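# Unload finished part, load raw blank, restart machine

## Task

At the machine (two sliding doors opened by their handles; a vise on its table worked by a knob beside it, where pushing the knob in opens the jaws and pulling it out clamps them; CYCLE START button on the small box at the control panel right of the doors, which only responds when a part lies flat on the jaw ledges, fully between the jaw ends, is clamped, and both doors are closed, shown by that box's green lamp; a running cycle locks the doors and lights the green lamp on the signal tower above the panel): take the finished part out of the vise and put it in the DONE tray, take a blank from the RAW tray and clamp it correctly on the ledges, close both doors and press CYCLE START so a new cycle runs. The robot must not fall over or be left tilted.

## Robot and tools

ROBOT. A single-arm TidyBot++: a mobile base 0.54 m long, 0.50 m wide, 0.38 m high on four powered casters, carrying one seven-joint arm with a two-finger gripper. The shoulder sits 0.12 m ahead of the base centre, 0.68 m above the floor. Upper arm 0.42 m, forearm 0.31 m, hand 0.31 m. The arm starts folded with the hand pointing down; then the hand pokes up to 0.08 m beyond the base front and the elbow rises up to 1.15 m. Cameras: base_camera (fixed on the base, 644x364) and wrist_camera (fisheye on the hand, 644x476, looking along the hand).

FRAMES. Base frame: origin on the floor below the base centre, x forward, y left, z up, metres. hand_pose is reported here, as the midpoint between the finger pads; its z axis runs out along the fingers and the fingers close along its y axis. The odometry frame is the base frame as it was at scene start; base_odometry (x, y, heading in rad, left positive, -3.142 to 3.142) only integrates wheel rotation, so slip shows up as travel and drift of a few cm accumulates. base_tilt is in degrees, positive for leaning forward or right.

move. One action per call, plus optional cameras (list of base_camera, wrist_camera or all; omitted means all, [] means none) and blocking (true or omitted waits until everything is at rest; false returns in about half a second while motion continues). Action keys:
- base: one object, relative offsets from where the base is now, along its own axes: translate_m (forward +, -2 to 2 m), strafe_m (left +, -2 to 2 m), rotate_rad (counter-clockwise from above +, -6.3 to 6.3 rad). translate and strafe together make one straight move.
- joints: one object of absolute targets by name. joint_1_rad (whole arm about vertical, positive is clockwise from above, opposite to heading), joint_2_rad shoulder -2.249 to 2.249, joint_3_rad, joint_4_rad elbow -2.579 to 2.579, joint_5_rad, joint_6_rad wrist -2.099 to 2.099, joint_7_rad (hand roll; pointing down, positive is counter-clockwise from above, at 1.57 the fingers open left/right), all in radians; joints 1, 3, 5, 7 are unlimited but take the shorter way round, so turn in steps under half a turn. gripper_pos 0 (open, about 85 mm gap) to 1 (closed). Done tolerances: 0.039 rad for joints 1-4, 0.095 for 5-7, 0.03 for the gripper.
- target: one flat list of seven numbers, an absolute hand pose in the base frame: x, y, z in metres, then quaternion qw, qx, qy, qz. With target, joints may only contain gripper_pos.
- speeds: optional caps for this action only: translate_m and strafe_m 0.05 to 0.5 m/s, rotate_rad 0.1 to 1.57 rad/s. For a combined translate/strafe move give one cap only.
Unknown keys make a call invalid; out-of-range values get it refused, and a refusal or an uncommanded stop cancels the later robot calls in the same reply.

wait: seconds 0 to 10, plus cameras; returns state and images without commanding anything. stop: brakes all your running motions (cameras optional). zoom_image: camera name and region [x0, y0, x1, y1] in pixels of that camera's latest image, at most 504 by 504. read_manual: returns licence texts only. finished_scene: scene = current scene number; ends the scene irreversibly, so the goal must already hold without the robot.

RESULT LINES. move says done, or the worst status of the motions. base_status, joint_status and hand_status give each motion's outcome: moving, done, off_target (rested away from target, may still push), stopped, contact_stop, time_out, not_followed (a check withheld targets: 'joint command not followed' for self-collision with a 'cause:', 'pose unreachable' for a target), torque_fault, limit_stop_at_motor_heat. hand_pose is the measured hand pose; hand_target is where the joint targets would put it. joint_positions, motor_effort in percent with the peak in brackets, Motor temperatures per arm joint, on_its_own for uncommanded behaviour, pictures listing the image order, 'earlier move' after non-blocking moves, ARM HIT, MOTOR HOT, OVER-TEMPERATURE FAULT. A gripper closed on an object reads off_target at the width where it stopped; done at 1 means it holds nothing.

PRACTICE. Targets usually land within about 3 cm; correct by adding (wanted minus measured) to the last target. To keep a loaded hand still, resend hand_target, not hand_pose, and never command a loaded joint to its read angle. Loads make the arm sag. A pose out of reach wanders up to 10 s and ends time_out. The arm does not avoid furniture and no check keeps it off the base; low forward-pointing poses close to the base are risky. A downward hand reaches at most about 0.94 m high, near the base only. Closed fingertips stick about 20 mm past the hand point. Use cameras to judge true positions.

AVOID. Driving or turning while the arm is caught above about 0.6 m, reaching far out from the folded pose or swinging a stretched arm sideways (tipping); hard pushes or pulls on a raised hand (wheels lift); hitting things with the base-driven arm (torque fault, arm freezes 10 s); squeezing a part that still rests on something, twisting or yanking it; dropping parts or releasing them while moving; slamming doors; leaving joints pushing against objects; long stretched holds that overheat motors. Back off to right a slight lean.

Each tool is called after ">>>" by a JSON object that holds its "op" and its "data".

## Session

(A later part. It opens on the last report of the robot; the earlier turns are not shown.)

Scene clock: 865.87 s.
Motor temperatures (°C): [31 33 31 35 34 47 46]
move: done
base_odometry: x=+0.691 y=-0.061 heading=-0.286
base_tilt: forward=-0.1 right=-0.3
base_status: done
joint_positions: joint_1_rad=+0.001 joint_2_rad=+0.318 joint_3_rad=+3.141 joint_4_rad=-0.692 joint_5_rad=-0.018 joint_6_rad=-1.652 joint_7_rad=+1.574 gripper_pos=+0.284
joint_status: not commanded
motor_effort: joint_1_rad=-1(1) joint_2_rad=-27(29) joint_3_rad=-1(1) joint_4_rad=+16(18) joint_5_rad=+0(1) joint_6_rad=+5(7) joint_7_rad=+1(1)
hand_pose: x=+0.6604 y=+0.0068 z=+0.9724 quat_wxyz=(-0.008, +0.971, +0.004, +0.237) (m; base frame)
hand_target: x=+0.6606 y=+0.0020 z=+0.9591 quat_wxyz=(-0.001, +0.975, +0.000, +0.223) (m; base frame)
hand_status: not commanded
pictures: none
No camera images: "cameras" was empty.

>>> {"op": "move", "data": {"joints": {"joint_4_rad": -0.63, "joint_6_rad": -1.72}, "cameras": []}}

>>> {"op": "move", "data": {"base": {"translate_m": -0.059}, "speeds": {"translate_m": 0.2}, "cameras": []}}

>>> {"op": "move", "data": {"joints": {"joint_2_rad": 0.312, "joint_4_rad": -0.685, "joint_6_rad": -1.66}, "cameras": ["wrist_camera"]}}

Scene clock: 873.63 s.
Motor temperatures (°C): [31 33 31 35 34 47 46]
move: done
base_odometry: x=+0.691 y=-0.061 heading=-0.286
base_tilt: forward=-0.1 right=-0.3
base_status: not commanded
joint_positions: joint_1_rad=+0.001 joint_2_rad=+0.325 joint_3_rad=+3.141 joint_4_rad=-0.664 joint_5_rad=-0.018 joint_6_rad=-1.691 joint_7_rad=+1.574 gripper_pos=+0.284
joint_status: all done
motor_effort: joint_1_rad=+0(1) joint_2_rad=-32(34) joint_3_rad=-1(1) joint_4_rad=+20(20) joint_5_rad=+0(1) joint_6_rad=+7(7) joint_7_rad=+1(2)
hand_pose: x=+0.6546 y=+0.0068 z=+0.9743 quat_wxyz=(-0.008, +0.974, +0.005, +0.228) (m; base frame)
hand_target: x=+0.6503 y=+0.0020 z=+0.9836 quat_wxyz=(-0.001, +0.973, +0.000, +0.231) (m; base frame)
hand_status: not commanded
pictures: none
No camera images: "cameras" was empty.

Scene clock: 874.67 s.
Motor temperatures (°C): [31 33 31 35 34 47 46]
move: done
base_odometry: x=+0.634 y=-0.044 heading=-0.286
base_tilt: forward=-0.1 right=-0.3
base_status: done
joint_positions: joint_1_rad=+0.001 joint_2_rad=+0.327 joint_3_rad=+3.141 joint_4_rad=-0.662 joint_5_rad=-0.018 joint_6_rad=-1.697 joint_7_rad=+1.574 gripper_pos=+0.284
joint_status: not commanded
motor_effort: joint_1_rad=+1(2) joint_2_rad=-32(36) joint_3_rad=-1(1) joint_4_rad=+20(21) joint_5_rad=+0(1) joint_6_rad=+6(7) joint_7_rad=+1(1)
hand_pose: x=+0.6536 y=+0.0067 z=+0.9738 quat_wxyz=(-0.008, +0.974, +0.005, +0.226) (m; base frame)
hand_target: x=+0.6503 y=+0.0020 z=+0.9836 quat_wxyz=(-0.001, +0.973, +0.000, +0.231) (m; base frame)
hand_status: not commanded
pictures: none
No camera images: "cameras" was empty.

Scene clock: 875.43 s.
Motor temperatures (°C): [31 33 31 35 34 47 46]
move: done
base_odometry: x=+0.634 y=-0.044 heading=-0.286
base_tilt: forward=-0.2 right=-0.3
base_status: not commanded
joint_positions: joint_1_rad=+0.001 joint_2_rad=+0.320 joint_3_rad=+3.141 joint_4_rad=-0.677 joint_5_rad=-0.018 joint_6_rad=-1.686 joint_7_rad=+1.574 gripper_pos=+0.284
joint_status: all done
motor_effort: joint_1_rad=+1(1) joint_2_rad=-28(33) joint_3_rad=-1(1) joint_4_rad=+17(19) joint_5_rad=+0(1) joint_6_rad=+6(7) joint_7_rad=+1(2)
hand_pose: x=+0.6533 y=+0.0068 z=+0.9727 quat_wxyz=(-0.008, +0.974, +0.005, +0.227) (m; base frame)
hand_target: x=+0.6572 y=+0.0020 z=+0.9775 quat_wxyz=(-0.001, +0.971, +0.000, +0.240) (m; base frame)
hand_status: not commanded
pictures: wrist_camera
camera_calibration:
wrist_camera: T_world_to_cam=[[0.00652488, -0.999476, -0.0317171, 0.0325019], [-0.904039, 0.00766062, -0.427382, 1.06122], [0.427401, 0.0314621, -0.903514, 0.729322], [0, 0, 0, 1]] pos_world=[0.647456, 0.00140928, 1.11353]

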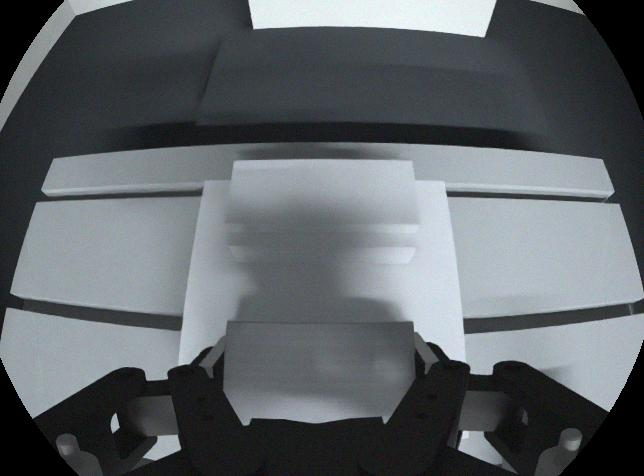

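>>> {"op": "move", "data": {"joints": {"gripper_pos": 0.2}, "cameras": []}}

>>> {"op": "move", "data": {"joints": {"gripper_pos": 0.0}, "cameras": ["wrist_camera"]}}

Scene clock: 881.13 s.
Motor temperatures (°C): [31 33 31 35 34 47 46]
move: done
base_odometry: x=+0.634 y=-0.044 heading=-0.286
base_tilt: forward=-0.1 right=-0.2
base_status: not commanded
joint_positions: joint_1_rad=+0.001 joint_2_rad=+0.319 joint_3_rad=+3.141 joint_4_rad=-0.677 joint_5_rad=-0.018 joint_6_rad=-1.686 joint_7_rad=+1.574 gripper_pos=+0.200
joint_status: all done
motor_effort: joint_1_rad=+0(1) joint_2_rad=-28(32) joint_3_rad=-1(1) joint_4_rad=+17(19) joint_5_rad=+0(1) joint_6_rad=+5(7) joint_7_rad=+1(1)
hand_pose: x=+0.6530 y=+0.0068 z=+0.9732 quat_wxyz=(-0.008, +0.974, +0.005, +0.228) (m; base frame)
hand_target: x=+0.6572 y=+0.0020 z=+0.9775 quat_wxyz=(-0.001, +0.971, +0.000, +0.240) (m; base frame)
hand_status: not commanded
pictures: none
No camera images: "cameras" was empty.

Scene clock: 881.77 s.
Motor temperatures (°C): [31 33 31 35 34 47 46]
move: done
base_odometry: x=+0.634 y=-0.044 heading=-0.286
base_tilt: forward=+0.0 right=-0.2
base_status: not commanded
joint_positions: joint_1_rad=+0.001 joint_2_rad=+0.319 joint_3_rad=+3.141 joint_4_rad=-0.677 joint_5_rad=-0.018 joint_6_rad=-1.686 joint_7_rad=+1.574 gripper_pos=+0.000
joint_status: all done
motor_effort: joint_1_rad=+1(1) joint_2_rad=-28(29) joint_3_rad=-1(1) joint_4_rad=+16(17) joint_5_rad=-1(1) joint_6_rad=+5(6) joint_7_rad=+1(1)
hand_pose: x=+0.6530 y=+0.0068 z=+0.9732 quat_wxyz=(-0.008, +0.974, +0.005, +0.228) (m; base frame)
hand_target: x=+0.6572 y=+0.0020 z=+0.9775 quat_wxyz=(-0.001, +0.971, +0.000, +0.240) (m; base frame)
hand_status: not commanded
pictures: wrist_camera
camera_calibration:
wrist_camera: T_world_to_cam=[[0.00655567, -0.999476, -0.03171, 0.0324944], [-0.903624, 0.00766025, -0.428259, 1.06172], [0.428277, 0.0314614, -0.9031, 0.728978], [0, 0, 0, 1]] pos_world=[0.646978, 0.00140963, 1.11406]

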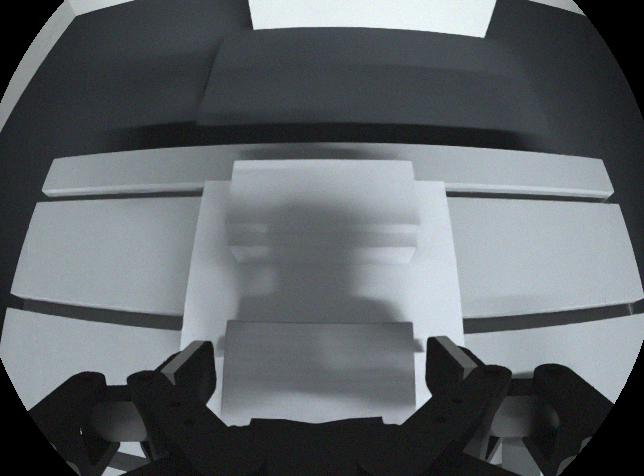

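>>> {"op": "move", "data": {"joints": {"joint_2_rad": 0.174, "joint_4_rad": -0.61, "joint_6_rad": -1.86}, "cameras": ["wrist_camera"]}}

>>> {"op": "zoom_image", "data": {"camera": "wrist_camera", "region": [180, 160, 480, 420]}}

Scene clock: 887.20 s.
Motor temperatures (°C): [31 33 31 35 34 47 46]
move: done
base_odometry: x=+0.634 y=-0.044 heading=-0.286
base_tilt: forward=-0.1 right=-0.2
base_status: not commanded
joint_positions: joint_1_rad=+0.001 joint_2_rad=+0.163 joint_3_rad=+3.141 joint_4_rad=-0.621 joint_5_rad=-0.018 joint_6_rad=-1.812 joint_7_rad=+1.574 gripper_pos=+0.000
joint_status: all done
motor_effort: joint_1_rad=+1(1) joint_2_rad=-20(32) joint_3_rad=-1(1) joint_4_rad=+15(19) joint_5_rad=+0(1) joint_6_rad=+6(7) joint_7_rad=+1(2)
hand_pose: x=+0.5705 y=+0.0067 z=+1.0537 quat_wxyz=(-0.007, +0.963, +0.006, +0.270) (m; base frame)
hand_target: x=+0.5624 y=+0.0019 z=+1.0453 quat_wxyz=(+0.000, +0.969, +0.000, +0.246) (m; base frame)
hand_status: not commanded
pictures: wrist_camera
camera_calibration:
wrist_camera: T_world_to_cam=[[0.0109358, -0.999507, -0.0294395, 0.0306051], [-0.86337, 0.00541446, -0.504543, 1.07913], [0.504453, 0.0309347, -0.862885, 0.751127], [0, 0, 0, 1]] pos_world=[0.552441, 0.00151121, 1.1935]

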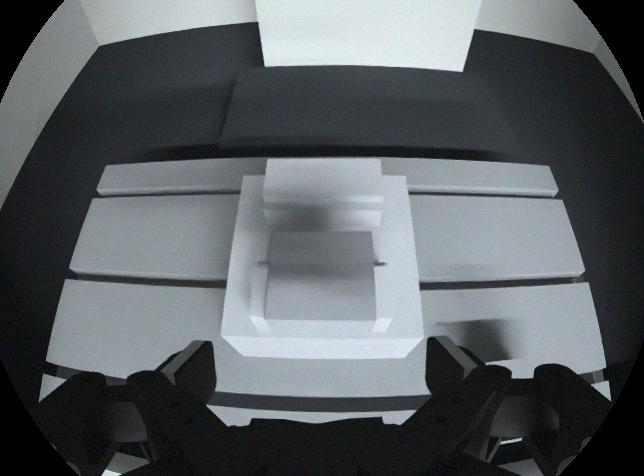

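Scaled by 1.680.

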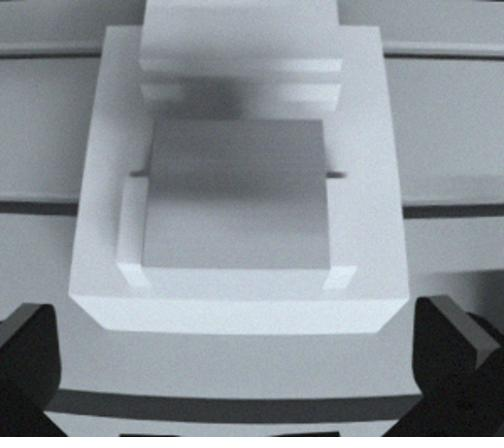

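>>> {"op": "zoom_image", "data": {"camera": "wrist_camera", "region": [240, 150, 400, 270]}}

>>> {"op": "zoom_image", "data": {"camera": "wrist_camera", "region": [240, 240, 400, 360]}}

Scaled by 3.150.

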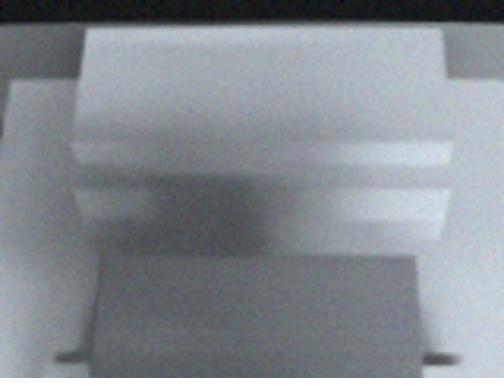

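Scaled by 3.150.

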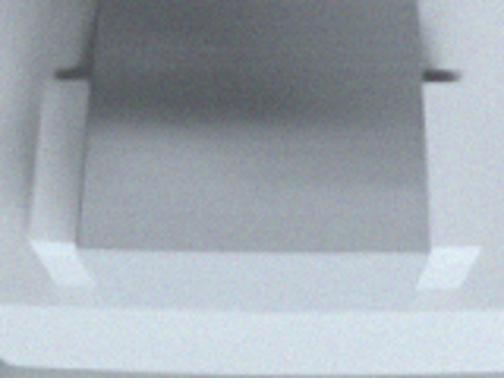

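>>> {"op": "move", "data": {"joints": {"joint_2_rad": 0.322, "joint_4_rad": -0.685, "joint_6_rad": -1.64}, "cameras": ["wrist_camera"]}}

Scene clock: 943.50 s.
Motor temperatures (°C): [31 33 31 35 34 46 46]
move: done
base_odometry: x=+0.634 y=-0.044 heading=-0.286
base_tilt: forward=-0.2 right=-0.2
base_status: not commanded
joint_positions: joint_1_rad=+0.001 joint_2_rad=+0.316 joint_3_rad=+3.141 joint_4_rad=-0.672 joint_5_rad=-0.018 joint_6_rad=-1.686 joint_7_rad=+1.574 gripper_pos=+0.000
joint_status: all done
motor_effort: joint_1_rad=+1(2) joint_2_rad=-28(33) joint_3_rad=-1(1) joint_4_rad=+16(19) joint_5_rad=+0(1) joint_6_rad=+5(7) joint_7_rad=+1(2)
hand_pose: x=+0.6526 y=+0.0068 z=+0.9772 quat_wxyz=(-0.008, +0.973, +0.005, +0.232) (m; base frame)
hand_target: x=+0.6656 y=+0.0020 z=+0.9750 quat_wxyz=(-0.001, +0.970, +0.000, +0.245) (m; base frame)
hand_status: not commanded
pictures: wrist_camera
camera_calibration:
wrist_camera: T_world_to_cam=[[0.00683026, -0.999476, -0.0316514, 0.032385], [-0.899809, 0.00766498, -0.436216, 1.06837], [0.43623, 0.0314597, -0.899285, 0.723752], [0, 0, 0, 1]] pos_world=[0.645389, 0.00140992, 1.11793]

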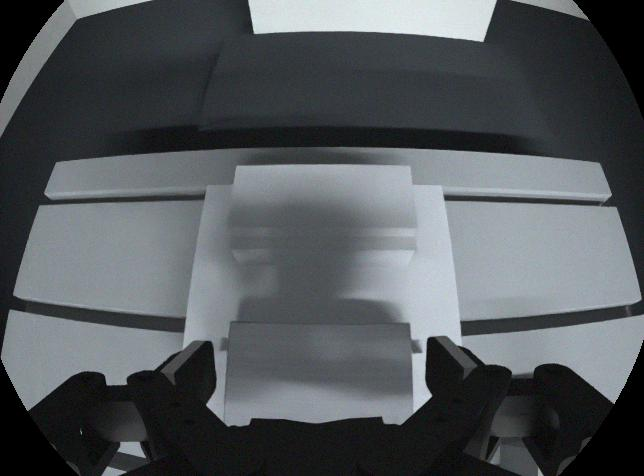

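>>> {"op": "move", "data": {"joints": {"gripper_pos": 0.5}, "cameras": []}}

>>> {"op": "move", "data": {"joints": {"joint_4_rad": -0.61, "joint_6_rad": -1.70}, "cameras": []}}

Scene clock: 946.03 s.
Motor temperatures (°C): [31 33 31 35 34 46 46]
move: off_target
base_odometry: x=+0.634 y=-0.044 heading=-0.286
base_tilt: forward=-0.1 right=-0.2
base_status: not commanded
joint_positions: joint_1_rad=+0.001 joint_2_rad=+0.315 joint_3_rad=+3.141 joint_4_rad=-0.672 joint_5_rad=-0.018 joint_6_rad=-1.685 joint_7_rad=+1.574 gripper_pos=+0.288
joint_status: gripper_pos off_target (ended at +0.288, target +0.500)
motor_effort: joint_1_rad=+0(1) joint_2_rad=-28(29) joint_3_rad=-1(1) joint_4_rad=+16(18) joint_5_rad=+0(1) joint_6_rad=+6(7) joint_7_rad=+1(1)
hand_pose: x=+0.6525 y=+0.0068 z=+0.9780 quat_wxyz=(-0.008, +0.972, +0.005, +0.233) (m; base frame)
hand_target: x=+0.6656 y=+0.0020 z=+0.9750 quat_wxyz=(-0.001, +0.970, +0.000, +0.245) (m; base frame)
hand_status: not commanded
pictures: none
No camera images: "cameras" was empty.

Scene clock: 946.87 s.
Motor temperatures (°C): [31 33 31 35 34 46 46]
move: done
base_odometry: x=+0.634 y=-0.044 heading=-0.286
base_tilt: forward=-0.1 right=-0.3
base_status: not commanded
joint_positions: joint_1_rad=+0.001 joint_2_rad=+0.322 joint_3_rad=+3.141 joint_4_rad=-0.643 joint_5_rad=-0.018 joint_6_rad=-1.692 joint_7_rad=+1.574 gripper_pos=+0.288
joint_status: all done
motor_effort: joint_1_rad=+1(1) joint_2_rad=-32(33) joint_3_rad=-1(1) joint_4_rad=+19(21) joint_5_rad=+0(1) joint_6_rad=+7(7) joint_7_rad=+1(1)
hand_pose: x=+0.6556 y=+0.0068 z=+0.9845 quat_wxyz=(-0.008, +0.971, +0.005, +0.240) (m; base frame)
hand_target: x=+0.6564 y=+0.0020 z=+0.9966 quat_wxyz=(-0.001, +0.968, +0.000, +0.252) (m; base frame)
hand_status: not commanded
pictures: none
No camera images: "cameras" was empty.

>>> {"op": "move", "data": {"base": {"translate_m": 0.051}, "speeds": {"translate_m": 0.2}, "cameras": []}}

>>> {"op": "move", "data": {"joints": {"joint_2_rad": 0.315, "joint_4_rad": -0.69, "joint_6_rad": -1.64}, "cameras": ["wrist_camera"]}}

Scene clock: 954.23 s.
Motor temperatures (°C): [31 33 31 35 34 46 46]
move: done
base_odometry: x=+0.683 y=-0.059 heading=-0.286
base_tilt: forward=-0.2 right=-0.3
base_status: done
joint_positions: joint_1_rad=+0.001 joint_2_rad=+0.333 joint_3_rad=+3.141 joint_4_rad=-0.643 joint_5_rad=-0.018 joint_6_rad=-1.692 joint_7_rad=+1.574 gripper_pos=+0.288
joint_status: not commanded
motor_effort: joint_1_rad=+0(2) joint_2_rad=-33(36) joint_3_rad=-1(2) joint_4_rad=+20(21) joint_5_rad=+0(2) joint_6_rad=+7(8) joint_7_rad=+1(2)
hand_pose: x=+0.6589 y=+0.0067 z=+0.9789 quat_wxyz=(-0.008, +0.972, +0.005, +0.235) (m; base frame)
hand_target: x=+0.6564 y=+0.0020 z=+0.9966 quat_wxyz=(-0.001, +0.968, +0.000, +0.252) (m; base frame)
hand_status: not commanded
pictures: none
No camera images: "cameras" was empty.

Scene clock: 955.10 s.
Motor temperatures (°C): [31 33 31 35 34 46 46]
move: done
base_odometry: x=+0.683 y=-0.059 heading=-0.286
base_tilt: forward=-0.1 right=-0.3
base_status: not commanded
joint_positions: joint_1_rad=+0.001 joint_2_rad=+0.330 joint_3_rad=+3.141 joint_4_rad=-0.677 joint_5_rad=-0.018 joint_6_rad=-1.679 joint_7_rad=+1.574 gripper_pos=+0.288
joint_status: all done
motor_effort: joint_1_rad=+0(2) joint_2_rad=-31(33) joint_3_rad=-1(1) joint_4_rad=+18(21) joint_5_rad=+0(1) joint_6_rad=+6(8) joint_7_rad=+1(1)
hand_pose: x=+0.6577 y=+0.0068 z=+0.9684 quat_wxyz=(-0.008, +0.974, +0.005, +0.226) (m; base frame)
hand_target: x=+0.6630 y=+0.0020 z=+0.9767 quat_wxyz=(-0.001, +0.969, +0.000, +0.246) (m; base frame)
hand_status: not commanded
pictures: wrist_camera
camera_calibration:
wrist_camera: T_world_to_cam=[[0.00632335, -0.999474, -0.0318085, 0.0325605], [-0.905365, 0.0077839, -0.424563, 1.06155], [0.424588, 0.031483, -0.904839, 0.726687], [0, 0, 0, 1]] pos_world=[0.652339, 0.00140213, 1.10926]

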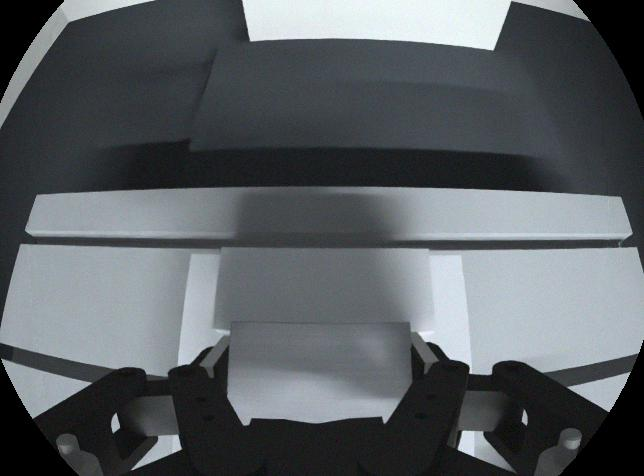

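>>> {"op": "zoom_image", "data": {"camera": "wrist_camera", "region": [200, 230, 450, 430]}}

>>> {"op": "move", "data": {"joints": {"joint_4_rad": -0.70, "joint_6_rad": -1.62}, "cameras": ["wrist_camera"]}}

Scaled by 2.016.

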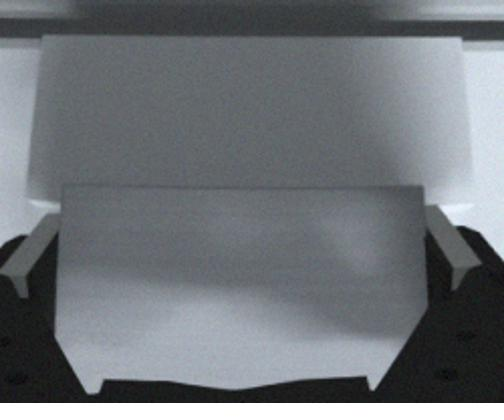

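Scene clock: 960.10 s.
Motor temperatures (°C): [31 33 31 35 34 46 46]
move: done
base_odometry: x=+0.683 y=-0.059 heading=-0.286
base_tilt: forward=-0.1 right=-0.3
base_status: not commanded
joint_positions: joint_1_rad=+0.001 joint_2_rad=+0.327 joint_3_rad=+3.141 joint_4_rad=-0.685 joint_5_rad=-0.018 joint_6_rad=-1.669 joint_7_rad=+1.574 gripper_pos=+0.288
joint_status: all done
motor_effort: joint_1_rad=+1(2) joint_2_rad=-30(31) joint_3_rad=-1(1) joint_4_rad=+18(18) joint_5_rad=+0(1) joint_6_rad=+6(7) joint_7_rad=+1(2)
hand_pose: x=+0.6591 y=+0.0068 z=+0.9682 quat_wxyz=(-0.008, +0.974, +0.004, +0.228) (m; base frame)
hand_target: x=+0.6674 y=+0.0020 z=+0.9755 quat_wxyz=(-0.001, +0.968, +0.000, +0.251) (m; base frame)
hand_status: not commanded
pictures: wrist_camera
camera_calibration:
wrist_camera: T_world_to_cam=[[0.00634373, -0.999472, -0.0318694, 0.0325985], [-0.903001, 0.00796576, -0.429564, 1.06597], [0.429591, 0.0315032, -0.902474, 0.720357], [0, 0, 0, 1]] pos_world=[0.652902, 0.00139648, 1.10904]

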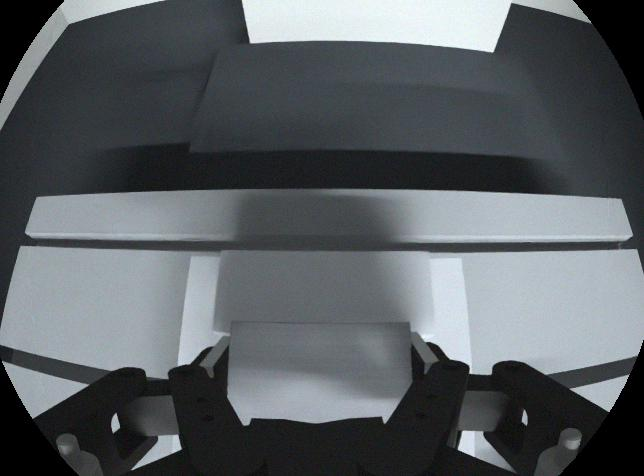

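>>> {"op": "move", "data": {"joints": {"gripper_pos": 0.22}, "cameras": []}}

>>> {"op": "move", "data": {"joints": {"gripper_pos": 0.0}, "cameras": []}}

>>> {"op": "move", "data": {"joints": {"joint_2_rad": 0.174, "joint_4_rad": -0.61, "joint_6_rad": -1.86}, "cameras": ["wrist_camera"]}}

>>> {"op": "zoom_image", "data": {"camera": "wrist_camera", "region": [220, 180, 420, 330]}}

Scene clock: 964.77 s.
Motor temperatures (°C): [31 33 31 35 34 46 46]
move: done
base_odometry: x=+0.683 y=-0.059 heading=-0.286
base_tilt: forward=-0.1 right=-0.3
base_status: not commanded
joint_positions: joint_1_rad=+0.001 joint_2_rad=+0.324 joint_3_rad=+3.141 joint_4_rad=-0.686 joint_5_rad=-0.018 joint_6_rad=-1.666 joint_7_rad=+1.574 gripper_pos=+0.220
joint_status: all done
motor_effort: joint_1_rad=+0(1) joint_2_rad=-28(32) joint_3_rad=-1(1) joint_4_rad=+16(19) joint_5_rad=+0(1) joint_6_rad=+5(7) joint_7_rad=+1(2)
hand_pose: x=+0.6589 y=+0.0068 z=+0.9700 quat_wxyz=(-0.008, +0.973, +0.004, +0.231) (m; base frame)
hand_target: x=+0.6674 y=+0.0020 z=+0.9755 quat_wxyz=(-0.001, +0.968, +0.000, +0.251) (m; base frame)
hand_status: not commanded
pictures: none
No camera images: "cameras" was empty.

Scene clock: 965.40 s.
Motor temperatures (°C): [31 33 31 35 34 46 46]
move: done
base_odometry: x=+0.683 y=-0.059 heading=-0.286
base_tilt: forward=-0.1 right=-0.2
base_status: not commanded
joint_positions: joint_1_rad=+0.001 joint_2_rad=+0.324 joint_3_rad=+3.141 joint_4_rad=-0.686 joint_5_rad=-0.018 joint_6_rad=-1.666 joint_7_rad=+1.574 gripper_pos=+0.000
joint_status: all done
motor_effort: joint_1_rad=+0(1) joint_2_rad=-28(29) joint_3_rad=-1(1) joint_4_rad=+17(17) joint_5_rad=+0(1) joint_6_rad=+5(6) joint_7_rad=+2(2)
hand_pose: x=+0.6589 y=+0.0068 z=+0.9700 quat_wxyz=(-0.008, +0.973, +0.004, +0.231) (m; base frame)
hand_target: x=+0.6674 y=+0.0020 z=+0.9755 quat_wxyz=(-0.001, +0.968, +0.000, +0.251) (m; base frame)
hand_status: not commanded
pictures: none
No camera images: "cameras" was empty.

Scene clock: 966.70 s.
Motor temperatures (°C): [31 33 31 35 34 46 46]
move: done
base_odometry: x=+0.683 y=-0.059 heading=-0.286
base_tilt: forward=-0.1 right=-0.3
base_status: not commanded
joint_positions: joint_1_rad=+0.001 joint_2_rad=+0.162 joint_3_rad=+3.141 joint_4_rad=-0.620 joint_5_rad=-0.018 joint_6_rad=-1.813 joint_7_rad=+1.574 gripper_pos=+0.000
joint_status: all done
motor_effort: joint_1_rad=+0(1) joint_2_rad=-21(32) joint_3_rad=-1(1) joint_4_rad=+15(19) joint_5_rad=+0(1) joint_6_rad=+6(6) joint_7_rad=+1(2)
hand_pose: x=+0.5701 y=+0.0067 z=+1.0541 quat_wxyz=(-0.007, +0.963, +0.006, +0.270) (m; base frame)
hand_target: x=+0.5624 y=+0.0019 z=+1.0453 quat_wxyz=(+0.000, +0.969, +0.000, +0.246) (m; base frame)
hand_status: not commanded
pictures: wrist_camera
camera_calibration:
wrist_camera: T_world_to_cam=[[0.0109582, -0.999507, -0.0294255, 0.0305919], [-0.863129, 0.00540285, -0.504954, 1.07929], [0.504864, 0.0309314, -0.862644, 0.751148], [0, 0, 0, 1]] pos_world=[0.552002, 0.00151153, 1.19386]

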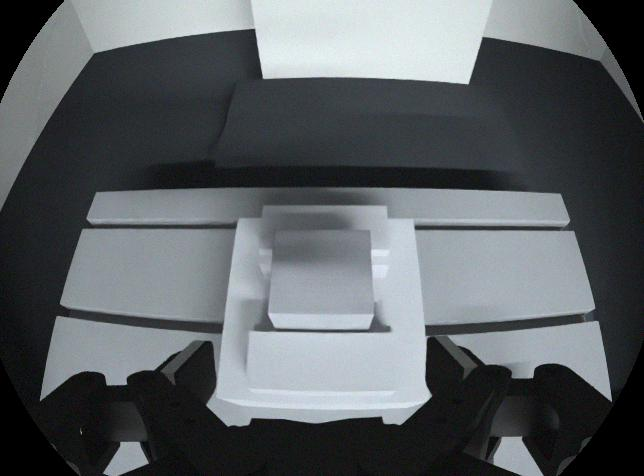

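Scaled by 2.520.

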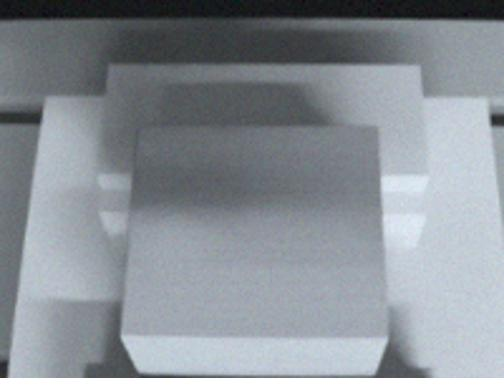

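>>> {"op": "zoom_image", "data": {"camera": "wrist_camera", "region": [220, 290, 420, 440]}}

Scaled by 2.520.

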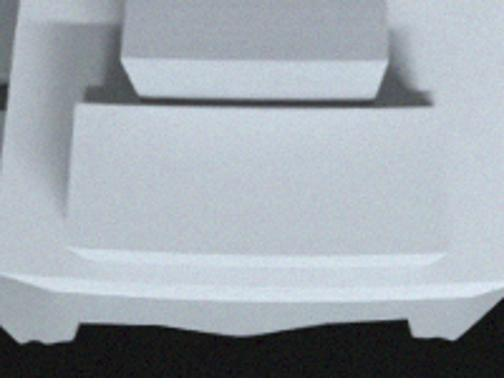

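>>> {"op": "move", "data": {"base": {"translate_m": -0.25, "strafe_m": -0.155}, "cameras": ["wrist_camera"]}}

>>> {"op": "zoom_image", "data": {"camera": "wrist_camera", "region": [220, 150, 440, 350]}}

Scene clock: 983.13 s.
Motor temperatures (°C): [31 33 31 35 34 46 46]
move: done
base_odometry: x=+0.399 y=-0.137 heading=-0.285
base_tilt: forward=-0.1 right=-0.3
base_status: done
joint_positions: joint_1_rad=+0.001 joint_2_rad=+0.160 joint_3_rad=+3.141 joint_4_rad=-0.620 joint_5_rad=-0.018 joint_6_rad=-1.816 joint_7_rad=+1.574 gripper_pos=+0.000
joint_status: not commanded
motor_effort: joint_1_rad=+1(3) joint_2_rad=-21(24) joint_3_rad=-1(2) joint_4_rad=+15(16) joint_5_rad=+0(1) joint_6_rad=+6(7) joint_7_rad=+1(2)
hand_pose: x=+0.5689 y=+0.0067 z=+1.0544 quat_wxyz=(-0.007, +0.963, +0.006, +0.269) (m; base frame)
hand_target: x=+0.5624 y=+0.0019 z=+1.0453 quat_wxyz=(+0.000, +0.969, +0.000, +0.246) (m; base frame)
hand_status: not commanded
pictures: wrist_camera
camera_calibration:
wrist_camera: T_world_to_cam=[[0.0110223, -0.999507, -0.0294026, 0.0305782], [-0.863574, 0.00530867, -0.504195, 1.07781], [0.504102, 0.0309487, -0.863089, 0.752969], [0, 0, 0, 1]] pos_world=[0.550858, 0.001538, 1.19421]

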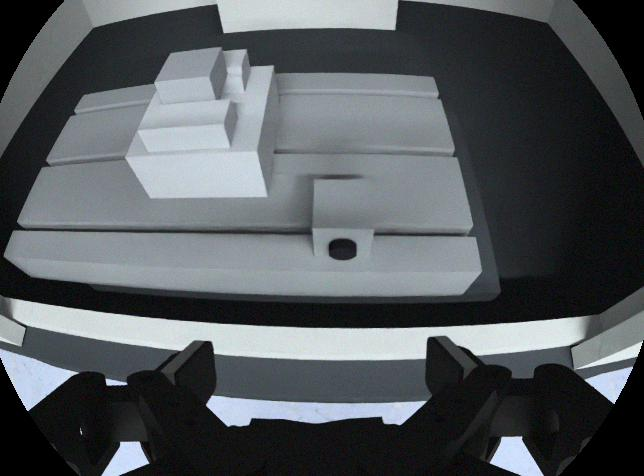

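Scaled by 2.291.

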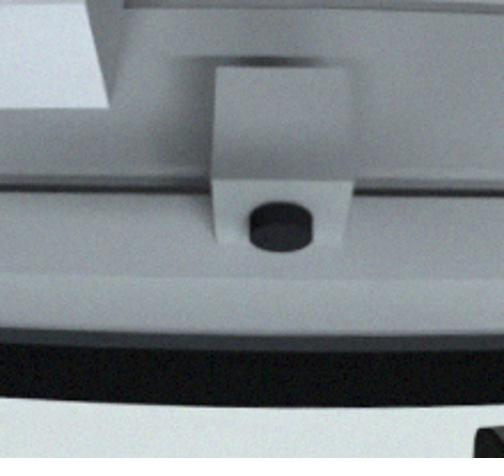

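>>> {"op": "move", "data": {"base": {"translate_m": -0.06, "strafe_m": -0.0195}, "joints": {"joint_2_rad": 0.04, "joint_4_rad": -1.97, "joint_6_rad": 0.10}, "cameras": ["wrist_camera"]}}

Scene clock: 1000.67 s.
Motor temperatures (°C): [31 33 31 35 34 46 46]
move: done
base_odometry: x=+0.336 y=-0.139 heading=-0.285
base_tilt: forward=-0.2 right=-0.3
base_status: done
joint_positions: joint_1_rad=+0.001 joint_2_rad=+0.056 joint_3_rad=+3.141 joint_4_rad=-1.946 joint_5_rad=-0.018 joint_6_rad=+0.047 joint_7_rad=+1.574 gripper_pos=+0.000
joint_status: all done
motor_effort: joint_1_rad=+0(2) joint_2_rad=-22(27) joint_3_rad=-1(2) joint_4_rad=+20(23) joint_5_rad=+0(1) joint_6_rad=+9(11) joint_7_rad=+1(2)
hand_pose: x=+0.7167 y=+0.0012 z=+0.8537 quat_wxyz=(-0.004, +0.829, -0.006, +0.559) (m; base frame)
hand_target: x=+0.7139 y=+0.0023 z=+0.8650 quat_wxyz=(-0.001, +0.816, +0.000, +0.578) (m; base frame)
hand_status: not commanded
pictures: wrist_camera
camera_calibration:
wrist_camera: T_world_to_cam=[[0.00161491, -0.999532, -0.0305487, 0.0252759], [-0.390491, 0.0274931, -0.920196, 1.12036], [0.920605, 0.013415, -0.390264, -0.196694], [0, 0, 0, 1]] pos_world=[0.618529, -0.00289951, 0.954963]

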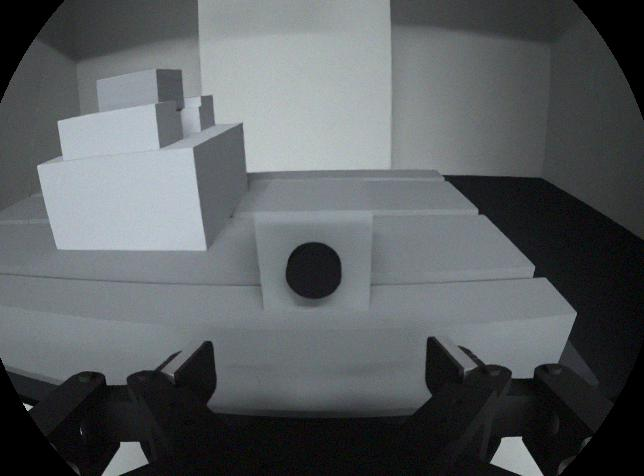

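>>> {"op": "move", "data": {"base": {"strafe_m": 0.0025}, "joints": {"joint_4_rad": -1.915, "joint_6_rad": 0.01}, "cameras": ["wrist_camera"]}}

Scene clock: 1017.67 s.
Motor temperatures (°C): [31 33 31 35 34 46 46]
move: done
base_odometry: x=+0.337 y=-0.137 heading=-0.285
base_tilt: forward=-0.2 right=-0.3
base_status: done
joint_positions: joint_1_rad=+0.000 joint_2_rad=+0.054 joint_3_rad=+3.140 joint_4_rad=-1.924 joint_5_rad=-0.018 joint_6_rad=+0.026 joint_7_rad=+1.574 gripper_pos=+0.000
joint_status: all done
motor_effort: joint_1_rad=+1(5) joint_2_rad=-22(23) joint_3_rad=-1(5) joint_4_rad=+21(22) joint_5_rad=-1(1) joint_6_rad=+9(10) joint_7_rad=+1(2)
hand_pose: x=+0.7192 y=+0.0019 z=+0.8614 quat_wxyz=(-0.004, +0.828, -0.006, +0.560) (m; base frame)
hand_target: x=+0.7170 y=+0.0023 z=+0.8706 quat_wxyz=(-0.001, +0.826, +0.000, +0.563) (m; base frame)
hand_status: not commanded
pictures: wrist_camera
camera_calibration:
wrist_camera: T_world_to_cam=[[0.00300399, -0.999524, -0.0307201, 0.0253465], [-0.388115, 0.0271467, -0.921211, 1.12755], [0.921606, 0.0146902, -0.387848, -0.198914], [0, 0, 0, 1]] pos_world=[0.620861, -0.00235259, 0.962338]

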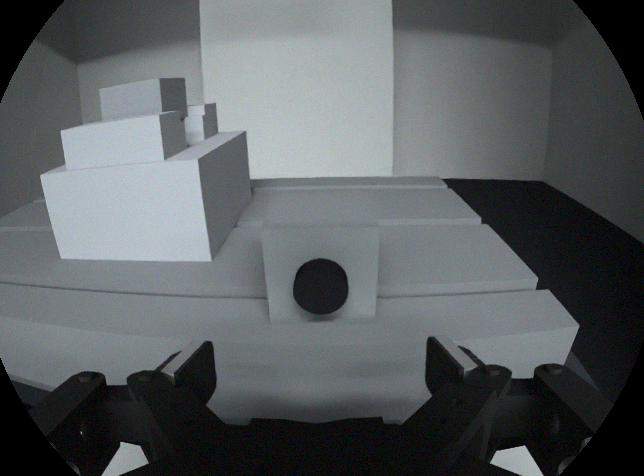

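>>> {"op": "move", "data": {"base": {"translate_m": 0.035}, "speeds": {"translate_m": 0.1}, "joints": {"joint_4_rad": -1.882, "joint_6_rad": -0.03}, "cameras": ["wrist_camera"]}}

Scene clock: 1022.80 s.
Motor temperatures (°C): [31 33 31 35 34 46 46]
move: done
base_odometry: x=+0.370 y=-0.146 heading=-0.285
base_tilt: forward=-0.1 right=-0.3
base_status: done
joint_positions: joint_1_rad=+0.000 joint_2_rad=+0.047 joint_3_rad=+3.140 joint_4_rad=-1.895 joint_5_rad=-0.018 joint_6_rad=+0.004 joint_7_rad=+1.574 gripper_pos=+0.000
joint_status: all done
motor_effort: joint_1_rad=+0(1) joint_2_rad=-22(24) joint_3_rad=-1(2) joint_4_rad=+20(22) joint_5_rad=+0(1) joint_6_rad=+9(10) joint_7_rad=+1(2)
hand_pose: x=+0.7221 y=+0.0020 z=+0.8760 quat_wxyz=(-0.004, +0.824, -0.005, +0.566) (m; base frame)
hand_target: x=+0.7199 y=+0.0023 z=+0.8783 quat_wxyz=(-0.001, +0.828, +0.000, +0.560) (m; base frame)
hand_status: not commanded
pictures: wrist_camera
camera_calibration:
wrist_camera: T_world_to_cam=[[0.00378885, -0.999518, -0.0308241, 0.0254342], [-0.37513, 0.0271526, -0.926574, 1.13745], [0.926965, 0.0150737, -0.374846, -0.211173], [0, 0, 0, 1]] pos_world=[0.622345, -0.00227969, 0.97556]

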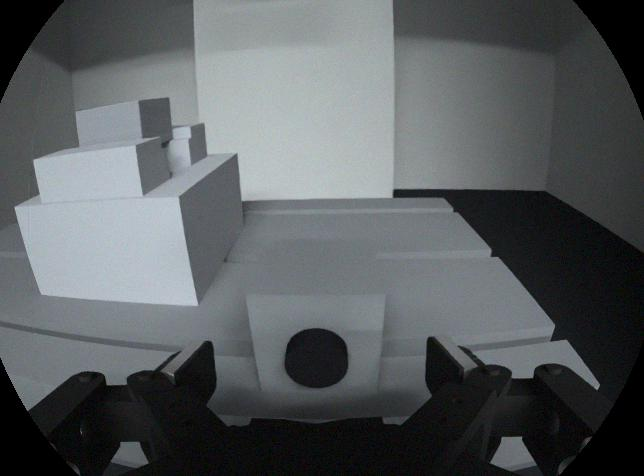

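>>> {"op": "move", "data": {"base": {"translate_m": 0.014, "strafe_m": 0.0015}, "speeds": {"translate_m": 0.1}, "joints": {"joint_4_rad": -1.897}, "cameras": ["wrist_camera"]}}

>>> {"op": "zoom_image", "data": {"camera": "wrist_camera", "region": [200, 280, 440, 440]}}

Scene clock: 1030.20 s.
Motor temperatures (°C): [31 33 31 35 34 46 46]
move: done
base_odometry: x=+0.384 y=-0.149 heading=-0.286
base_tilt: forward=-0.2 right=-0.3
base_status: done
joint_positions: joint_1_rad=+0.000 joint_2_rad=+0.044 joint_3_rad=+3.140 joint_4_rad=-1.896 joint_5_rad=-0.018 joint_6_rad=+0.004 joint_7_rad=+1.574 gripper_pos=+0.000
joint_status: all done
motor_effort: joint_1_rad=+0(1) joint_2_rad=-22(25) joint_3_rad=-1(1) joint_4_rad=+21(22) joint_5_rad=+0(1) joint_6_rad=+9(10) joint_7_rad=+1(2)
hand_pose: x=+0.7215 y=+0.0020 z=+0.8778 quat_wxyz=(-0.004, +0.824, -0.005, +0.567) (m; base frame)
hand_target: x=+0.7165 y=+0.0023 z=+0.8695 quat_wxyz=(-0.001, +0.832, +0.000, +0.554) (m; base frame)
hand_status: not commanded
pictures: wrist_camera
camera_calibration:
wrist_camera: T_world_to_cam=[[0.00388034, -0.999518, -0.0308121, 0.0254154], [-0.372378, 0.027152, -0.927684, 1.13785], [0.928073, 0.0150735, -0.372093, -0.2131], [0, 0, 0, 1]] pos_world=[0.621385, -0.00227959, 0.977056]

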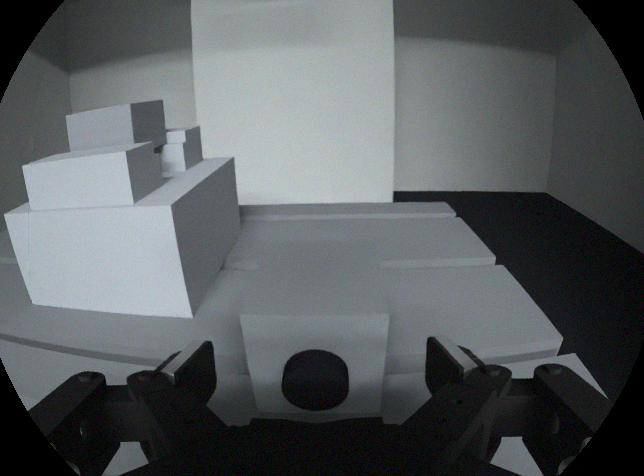

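Scaled by 2.100.

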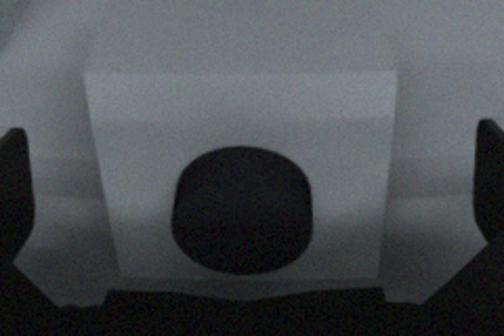

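>>> {"op": "move", "data": {"base": {"translate_m": 0.005, "strafe_m": 0.0025}, "speeds": {"translate_m": 0.1}, "joints": {"joint_4_rad": -1.922, "joint_2_rad": 0.042}, "cameras": ["wrist_camera"]}}

>>> {"op": "zoom_image", "data": {"camera": "wrist_camera", "region": [200, 280, 440, 440]}}

Scene clock: 1035.10 s.
Motor temperatures (°C): [31 33 31 35 34 46 46]
move: done
base_odometry: x=+0.390 y=-0.148 heading=-0.286
base_tilt: forward=-0.2 right=-0.2
base_status: done
joint_positions: joint_1_rad=+0.000 joint_2_rad=+0.043 joint_3_rad=+3.140 joint_4_rad=-1.906 joint_5_rad=-0.018 joint_6_rad=+0.004 joint_7_rad=+1.574 gripper_pos=+0.000
joint_status: all done
motor_effort: joint_1_rad=+1(2) joint_2_rad=-22(24) joint_3_rad=-1(2) joint_4_rad=+21(22) joint_5_rad=+1(1) joint_6_rad=+9(9) joint_7_rad=+1(2)
hand_pose: x=+0.7190 y=+0.0020 z=+0.8721 quat_wxyz=(-0.004, +0.826, -0.005, +0.563) (m; base frame)
hand_target: x=+0.7108 y=+0.0023 z=+0.8539 quat_wxyz=(-0.001, +0.840, +0.000, +0.543) (m; base frame)
hand_status: not commanded
pictures: wrist_camera
camera_calibration:
wrist_camera: T_world_to_cam=[[0.00361226, -0.999518, -0.0308363, 0.0254807], [-0.381331, 0.0271296, -0.92404, 1.13499], [0.924432, 0.0150967, -0.381049, -0.202508], [0, 0, 0, 1]] pos_world=[0.619918, -0.00226607, 0.972393]

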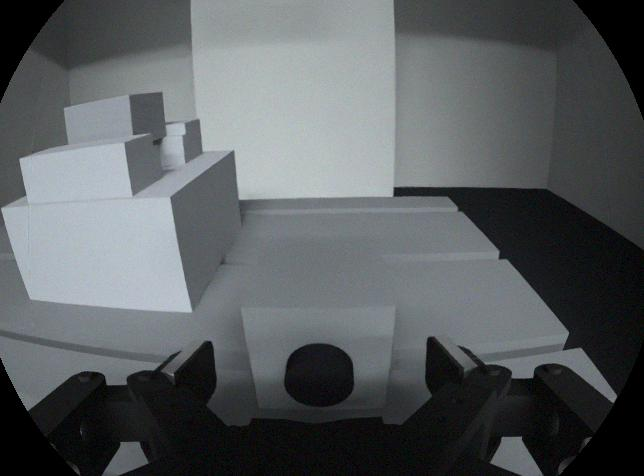

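Scaled by 2.100.

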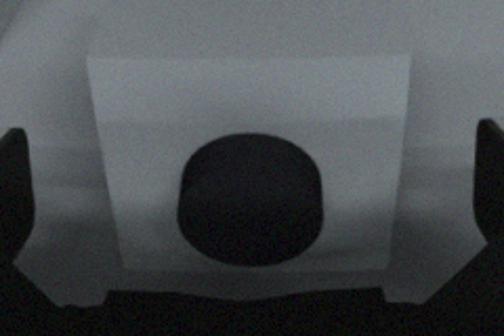

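>>> {"op": "move", "data": {"base": {"translate_m": -0.002}, "speeds": {"translate_m": 0.1}, "cameras": []}}

>>> {"op": "move", "data": {"joints": {"gripper_pos": 0.8}, "cameras": ["wrist_camera"]}}

>>> {"op": "zoom_image", "data": {"camera": "wrist_camera", "region": [200, 280, 440, 440]}}

Scene clock: 1039.87 s.
Motor temperatures (°C): [31 32 31 35 34 46 46]
move: done
base_odometry: x=+0.388 y=-0.148 heading=-0.286
base_tilt: forward=-0.1 right=-0.3
base_status: done
joint_positions: joint_1_rad=+0.000 joint_2_rad=+0.043 joint_3_rad=+3.140 joint_4_rad=-1.906 joint_5_rad=-0.018 joint_6_rad=+0.004 joint_7_rad=+1.574 gripper_pos=+0.000
joint_status: not commanded
motor_effort: joint_1_rad=+1(2) joint_2_rad=-22(25) joint_3_rad=-1(2) joint_4_rad=+21(22) joint_5_rad=+1(1) joint_6_rad=+9(9) joint_7_rad=+1(2)
hand_pose: x=+0.7190 y=+0.0020 z=+0.8723 quat_wxyz=(-0.004, +0.826, -0.005, +0.563) (m; base frame)
hand_target: x=+0.7108 y=+0.0023 z=+0.8539 quat_wxyz=(-0.001, +0.840, +0.000, +0.543) (m; base frame)
hand_status: not commanded
pictures: none
No camera images: "cameras" was empty.

Scene clock: 1040.90 s.
Motor temperatures (°C): [31 32 31 35 34 46 46]
move: off_target
base_odometry: x=+0.388 y=-0.148 heading=-0.286
base_tilt: forward=-0.2 right=-0.3
base_status: not commanded
joint_positions: joint_1_rad=+0.000 joint_2_rad=+0.031 joint_3_rad=+3.139 joint_4_rad=-1.914 joint_5_rad=-0.018 joint_6_rad=-0.003 joint_7_rad=+1.574 gripper_pos=+0.752
joint_status: gripper_pos off_target (ended at +0.752, target +0.800)
motor_effort: joint_1_rad=-4(10) joint_2_rad=-19(22) joint_3_rad=-5(11) joint_4_rad=+23(26) joint_5_rad=+0(1) joint_6_rad=+11(12) joint_7_rad=+1(2)
hand_pose: x=+0.7139 y=+0.0026 z=+0.8728 quat_wxyz=(-0.005, +0.827, -0.005, +0.562) (m; base frame)
hand_target: x=+0.7108 y=+0.0023 z=+0.8539 quat_wxyz=(-0.001, +0.840, +0.000, +0.543) (m; base frame)
hand_status: not commanded
pictures: wrist_camera
camera_calibration:
wrist_camera: T_world_to_cam=[[0.00458057, -0.999512, -0.0309071, 0.0254768], [-0.383943, 0.0267806, -0.922968, 1.13449], [0.923345, 0.0160943, -0.383633, -0.194458], [0, 0, 0, 1]] pos_world=[0.615015, -0.0017884, 0.973286]

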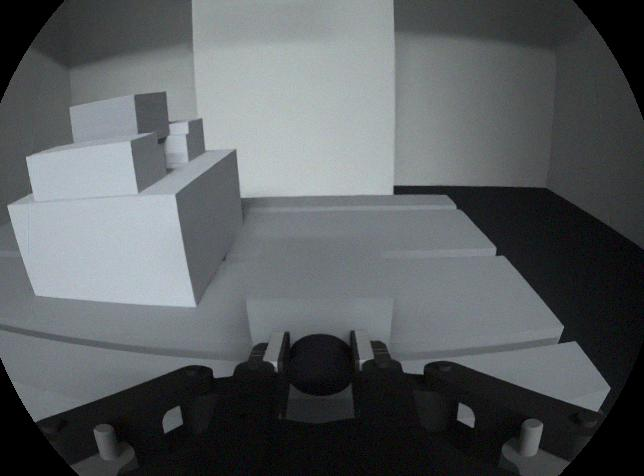

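Scaled by 2.100.

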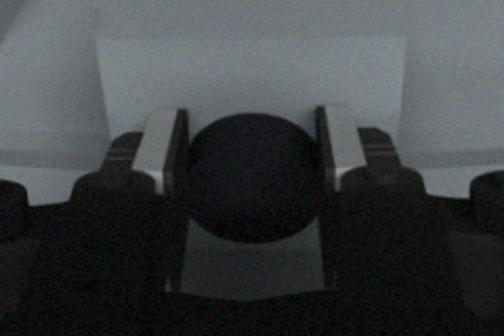

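>>> {"op": "move", "data": {"joints": {"gripper_pos": 0.95}, "cameras": []}}

>>> {"op": "move", "data": {"base": {"translate_m": -0.02}, "speeds": {"translate_m": 0.05}, "cameras": ["wrist_camera"]}}

Scene clock: 1044.03 s.
Motor temperatures (°C): [31 32 31 35 34 46 46]
move: off_target
base_odometry: x=+0.388 y=-0.148 heading=-0.286
base_tilt: forward=-0.1 right=-0.2
base_status: not commanded
joint_positions: joint_1_rad=+0.000 joint_2_rad=+0.031 joint_3_rad=+3.139 joint_4_rad=-1.914 joint_5_rad=-0.018 joint_6_rad=-0.003 joint_7_rad=+1.574 gripper_pos=+0.752
joint_status: gripper_pos off_target (ended at +0.752, target +0.950)
motor_effort: joint_1_rad=-2(4) joint_2_rad=-19(20) joint_3_rad=-3(4) joint_4_rad=+23(23) joint_5_rad=+0(1) joint_6_rad=+10(11) joint_7_rad=+1(2)
hand_pose: x=+0.7139 y=+0.0028 z=+0.8728 quat_wxyz=(-0.005, +0.827, -0.005, +0.562) (m; base frame)
hand_target: x=+0.7108 y=+0.0023 z=+0.8539 quat_wxyz=(-0.001, +0.840, +0.000, +0.543) (m; base frame)
hand_status: not commanded
pictures: none
No camera images: "cameras" was empty.

Scene clock: 1045.30 s.
Motor temperatures (°C): [31 32 31 35 34 46 46]
move: done
base_odometry: x=+0.368 y=-0.142 heading=-0.285
base_tilt: forward=-0.1 right=-0.3
base_status: done
joint_positions: joint_1_rad=+0.000 joint_2_rad=+0.050 joint_3_rad=+3.140 joint_4_rad=-1.896 joint_5_rad=-0.018 joint_6_rad=+0.001 joint_7_rad=+1.574 gripper_pos=+0.755
joint_status: not commanded
motor_effort: joint_1_rad=-1(2) joint_2_rad=-26(32) joint_3_rad=-3(4) joint_4_rad=+15(21) joint_5_rad=+0(1) joint_6_rad=+4(9) joint_7_rad=+1(2)
hand_pose: x=+0.7223 y=+0.0019 z=+0.8727 quat_wxyz=(-0.004, +0.826, -0.006, +0.563) (m; base frame)
hand_target: x=+0.7108 y=+0.0023 z=+0.8539 quat_wxyz=(-0.001, +0.840, +0.000, +0.543) (m; base frame)
hand_status: not commanded
pictures: wrist_camera
camera_calibration:
wrist_camera: T_world_to_cam=[[0.00332803, -0.999518, -0.030862, 0.0255373], [-0.381579, 0.0272577, -0.923934, 1.13682], [0.92433, 0.0148512, -0.381305, -0.204993], [0, 0, 0, 1]] pos_world=[0.623185, -0.00241782, 0.972975]

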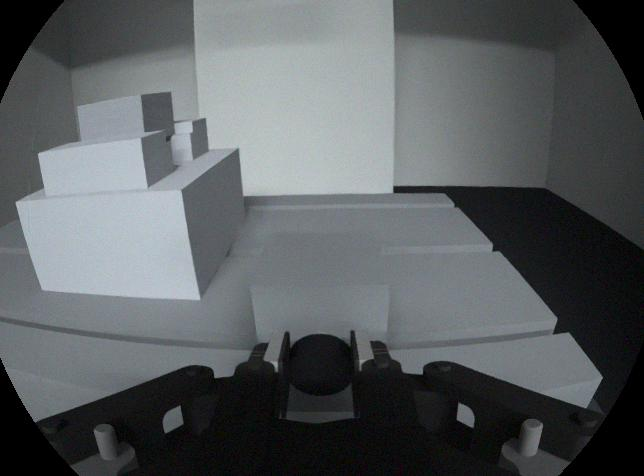

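>>> {"op": "move", "data": {"base": {"translate_m": -0.02}, "speeds": {"translate_m": 0.05}, "cameras": ["wrist_camera"]}}

Scene clock: 1047.53 s.
Motor temperatures (°C): [31 32 31 35 34 46 46]
move: done
base_odometry: x=+0.350 y=-0.137 heading=-0.285
base_tilt: forward=-0.1 right=-0.3
base_status: done
joint_positions: joint_1_rad=+0.000 joint_2_rad=+0.087 joint_3_rad=+3.141 joint_4_rad=-1.864 joint_5_rad=-0.018 joint_6_rad=+0.013 joint_7_rad=+1.574 gripper_pos=+0.755
joint_status: not commanded
motor_effort: joint_1_rad=+0(2) joint_2_rad=-35(39) joint_3_rad=-1(4) joint_4_rad=+8(15) joint_5_rad=-1(1) joint_6_rad=+0(4) joint_7_rad=+1(1)
hand_pose: x=+0.7380 y=+0.0012 z=+0.8727 quat_wxyz=(-0.004, +0.824, -0.006, +0.566) (m; base frame)
hand_target: x=+0.7108 y=+0.0023 z=+0.8539 quat_wxyz=(-0.001, +0.840, +0.000, +0.543) (m; base frame)
hand_status: not commanded
pictures: wrist_camera
camera_calibration:
wrist_camera: T_world_to_cam=[[0.0024029, -0.999525, -0.0307225, 0.0254015], [-0.374309, 0.0275901, -0.926893, 1.14003], [0.927301, 0.0137269, -0.374065, -0.227988], [0, 0, 0, 1]] pos_world=[0.638075, -0.00293446, 0.97218]

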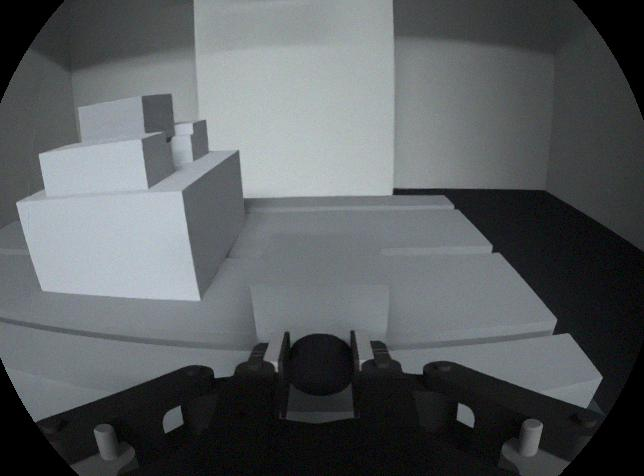

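>>> {"op": "zoom_image", "data": {"camera": "wrist_camera", "region": [200, 260, 440, 440]}}

Scaled by 2.100.

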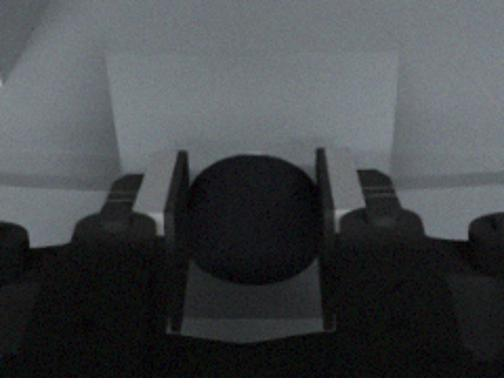

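>>> {"op": "zoom_image", "data": {"camera": "wrist_camera", "region": [20, 80, 260, 300]}}

Scaled by 2.100.

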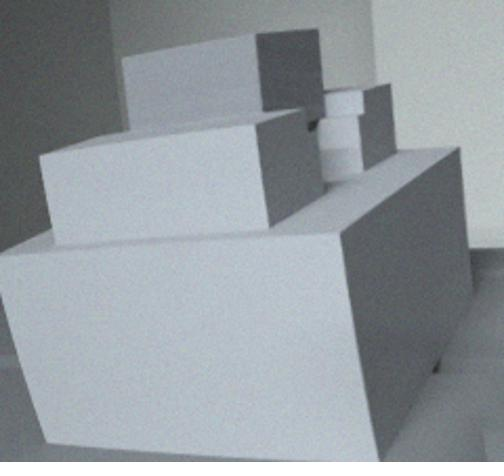

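>>> {"op": "move", "data": {"base": {"translate_m": -0.02}, "speeds": {"translate_m": 0.05}, "cameras": ["wrist_camera"]}}

>>> {"op": "zoom_image", "data": {"camera": "wrist_camera", "region": [200, 260, 440, 440]}}

Scene clock: 1060.37 s.
Motor temperatures (°C): [31 33 31 35 34 46 46]
move: done
base_odometry: x=+0.331 y=-0.131 heading=-0.286
base_tilt: forward=-0.1 right=-0.3
base_status: done
joint_positions: joint_1_rad=+0.000 joint_2_rad=+0.123 joint_3_rad=+3.142 joint_4_rad=-1.835 joint_5_rad=-0.018 joint_6_rad=+0.034 joint_7_rad=+1.574 gripper_pos=+0.756
joint_status: not commanded
motor_effort: joint_1_rad=+0(3) joint_2_rad=-44(47) joint_3_rad=-2(5) joint_4_rad=+4(8) joint_5_rad=+1(1) joint_6_rad=-3(6) joint_7_rad=+2(2)
hand_pose: x=+0.7539 y=+0.0011 z=+0.8728 quat_wxyz=(-0.004, +0.820, -0.006, +0.572) (m; base frame)
hand_target: x=+0.7108 y=+0.0023 z=+0.8539 quat_wxyz=(-0.001, +0.840, +0.000, +0.543) (m; base frame)
hand_status: not commanded
pictures: wrist_camera
camera_calibration:
wrist_camera: T_world_to_cam=[[0.00247464, -0.999531, -0.0305251, 0.0250318], [-0.36195, 0.0275602, -0.93179, 1.14105], [0.932194, 0.0133544, -0.361712, -0.257177], [0, 0, 0, 1]] pos_world=[0.652679, -0.00299303, 0.970958]

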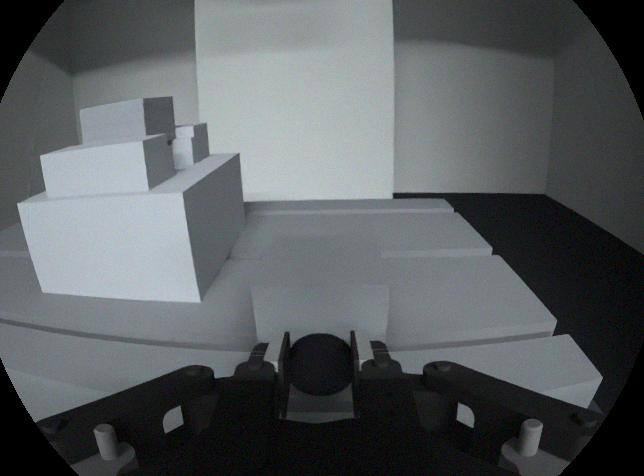

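Scaled by 2.100.

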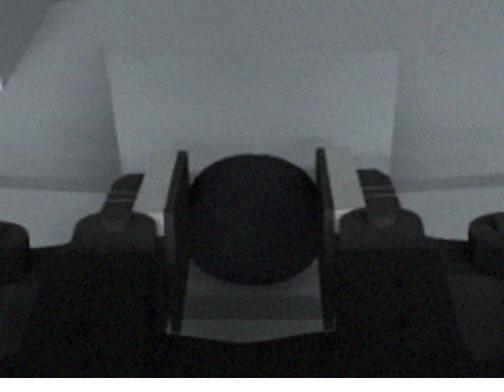

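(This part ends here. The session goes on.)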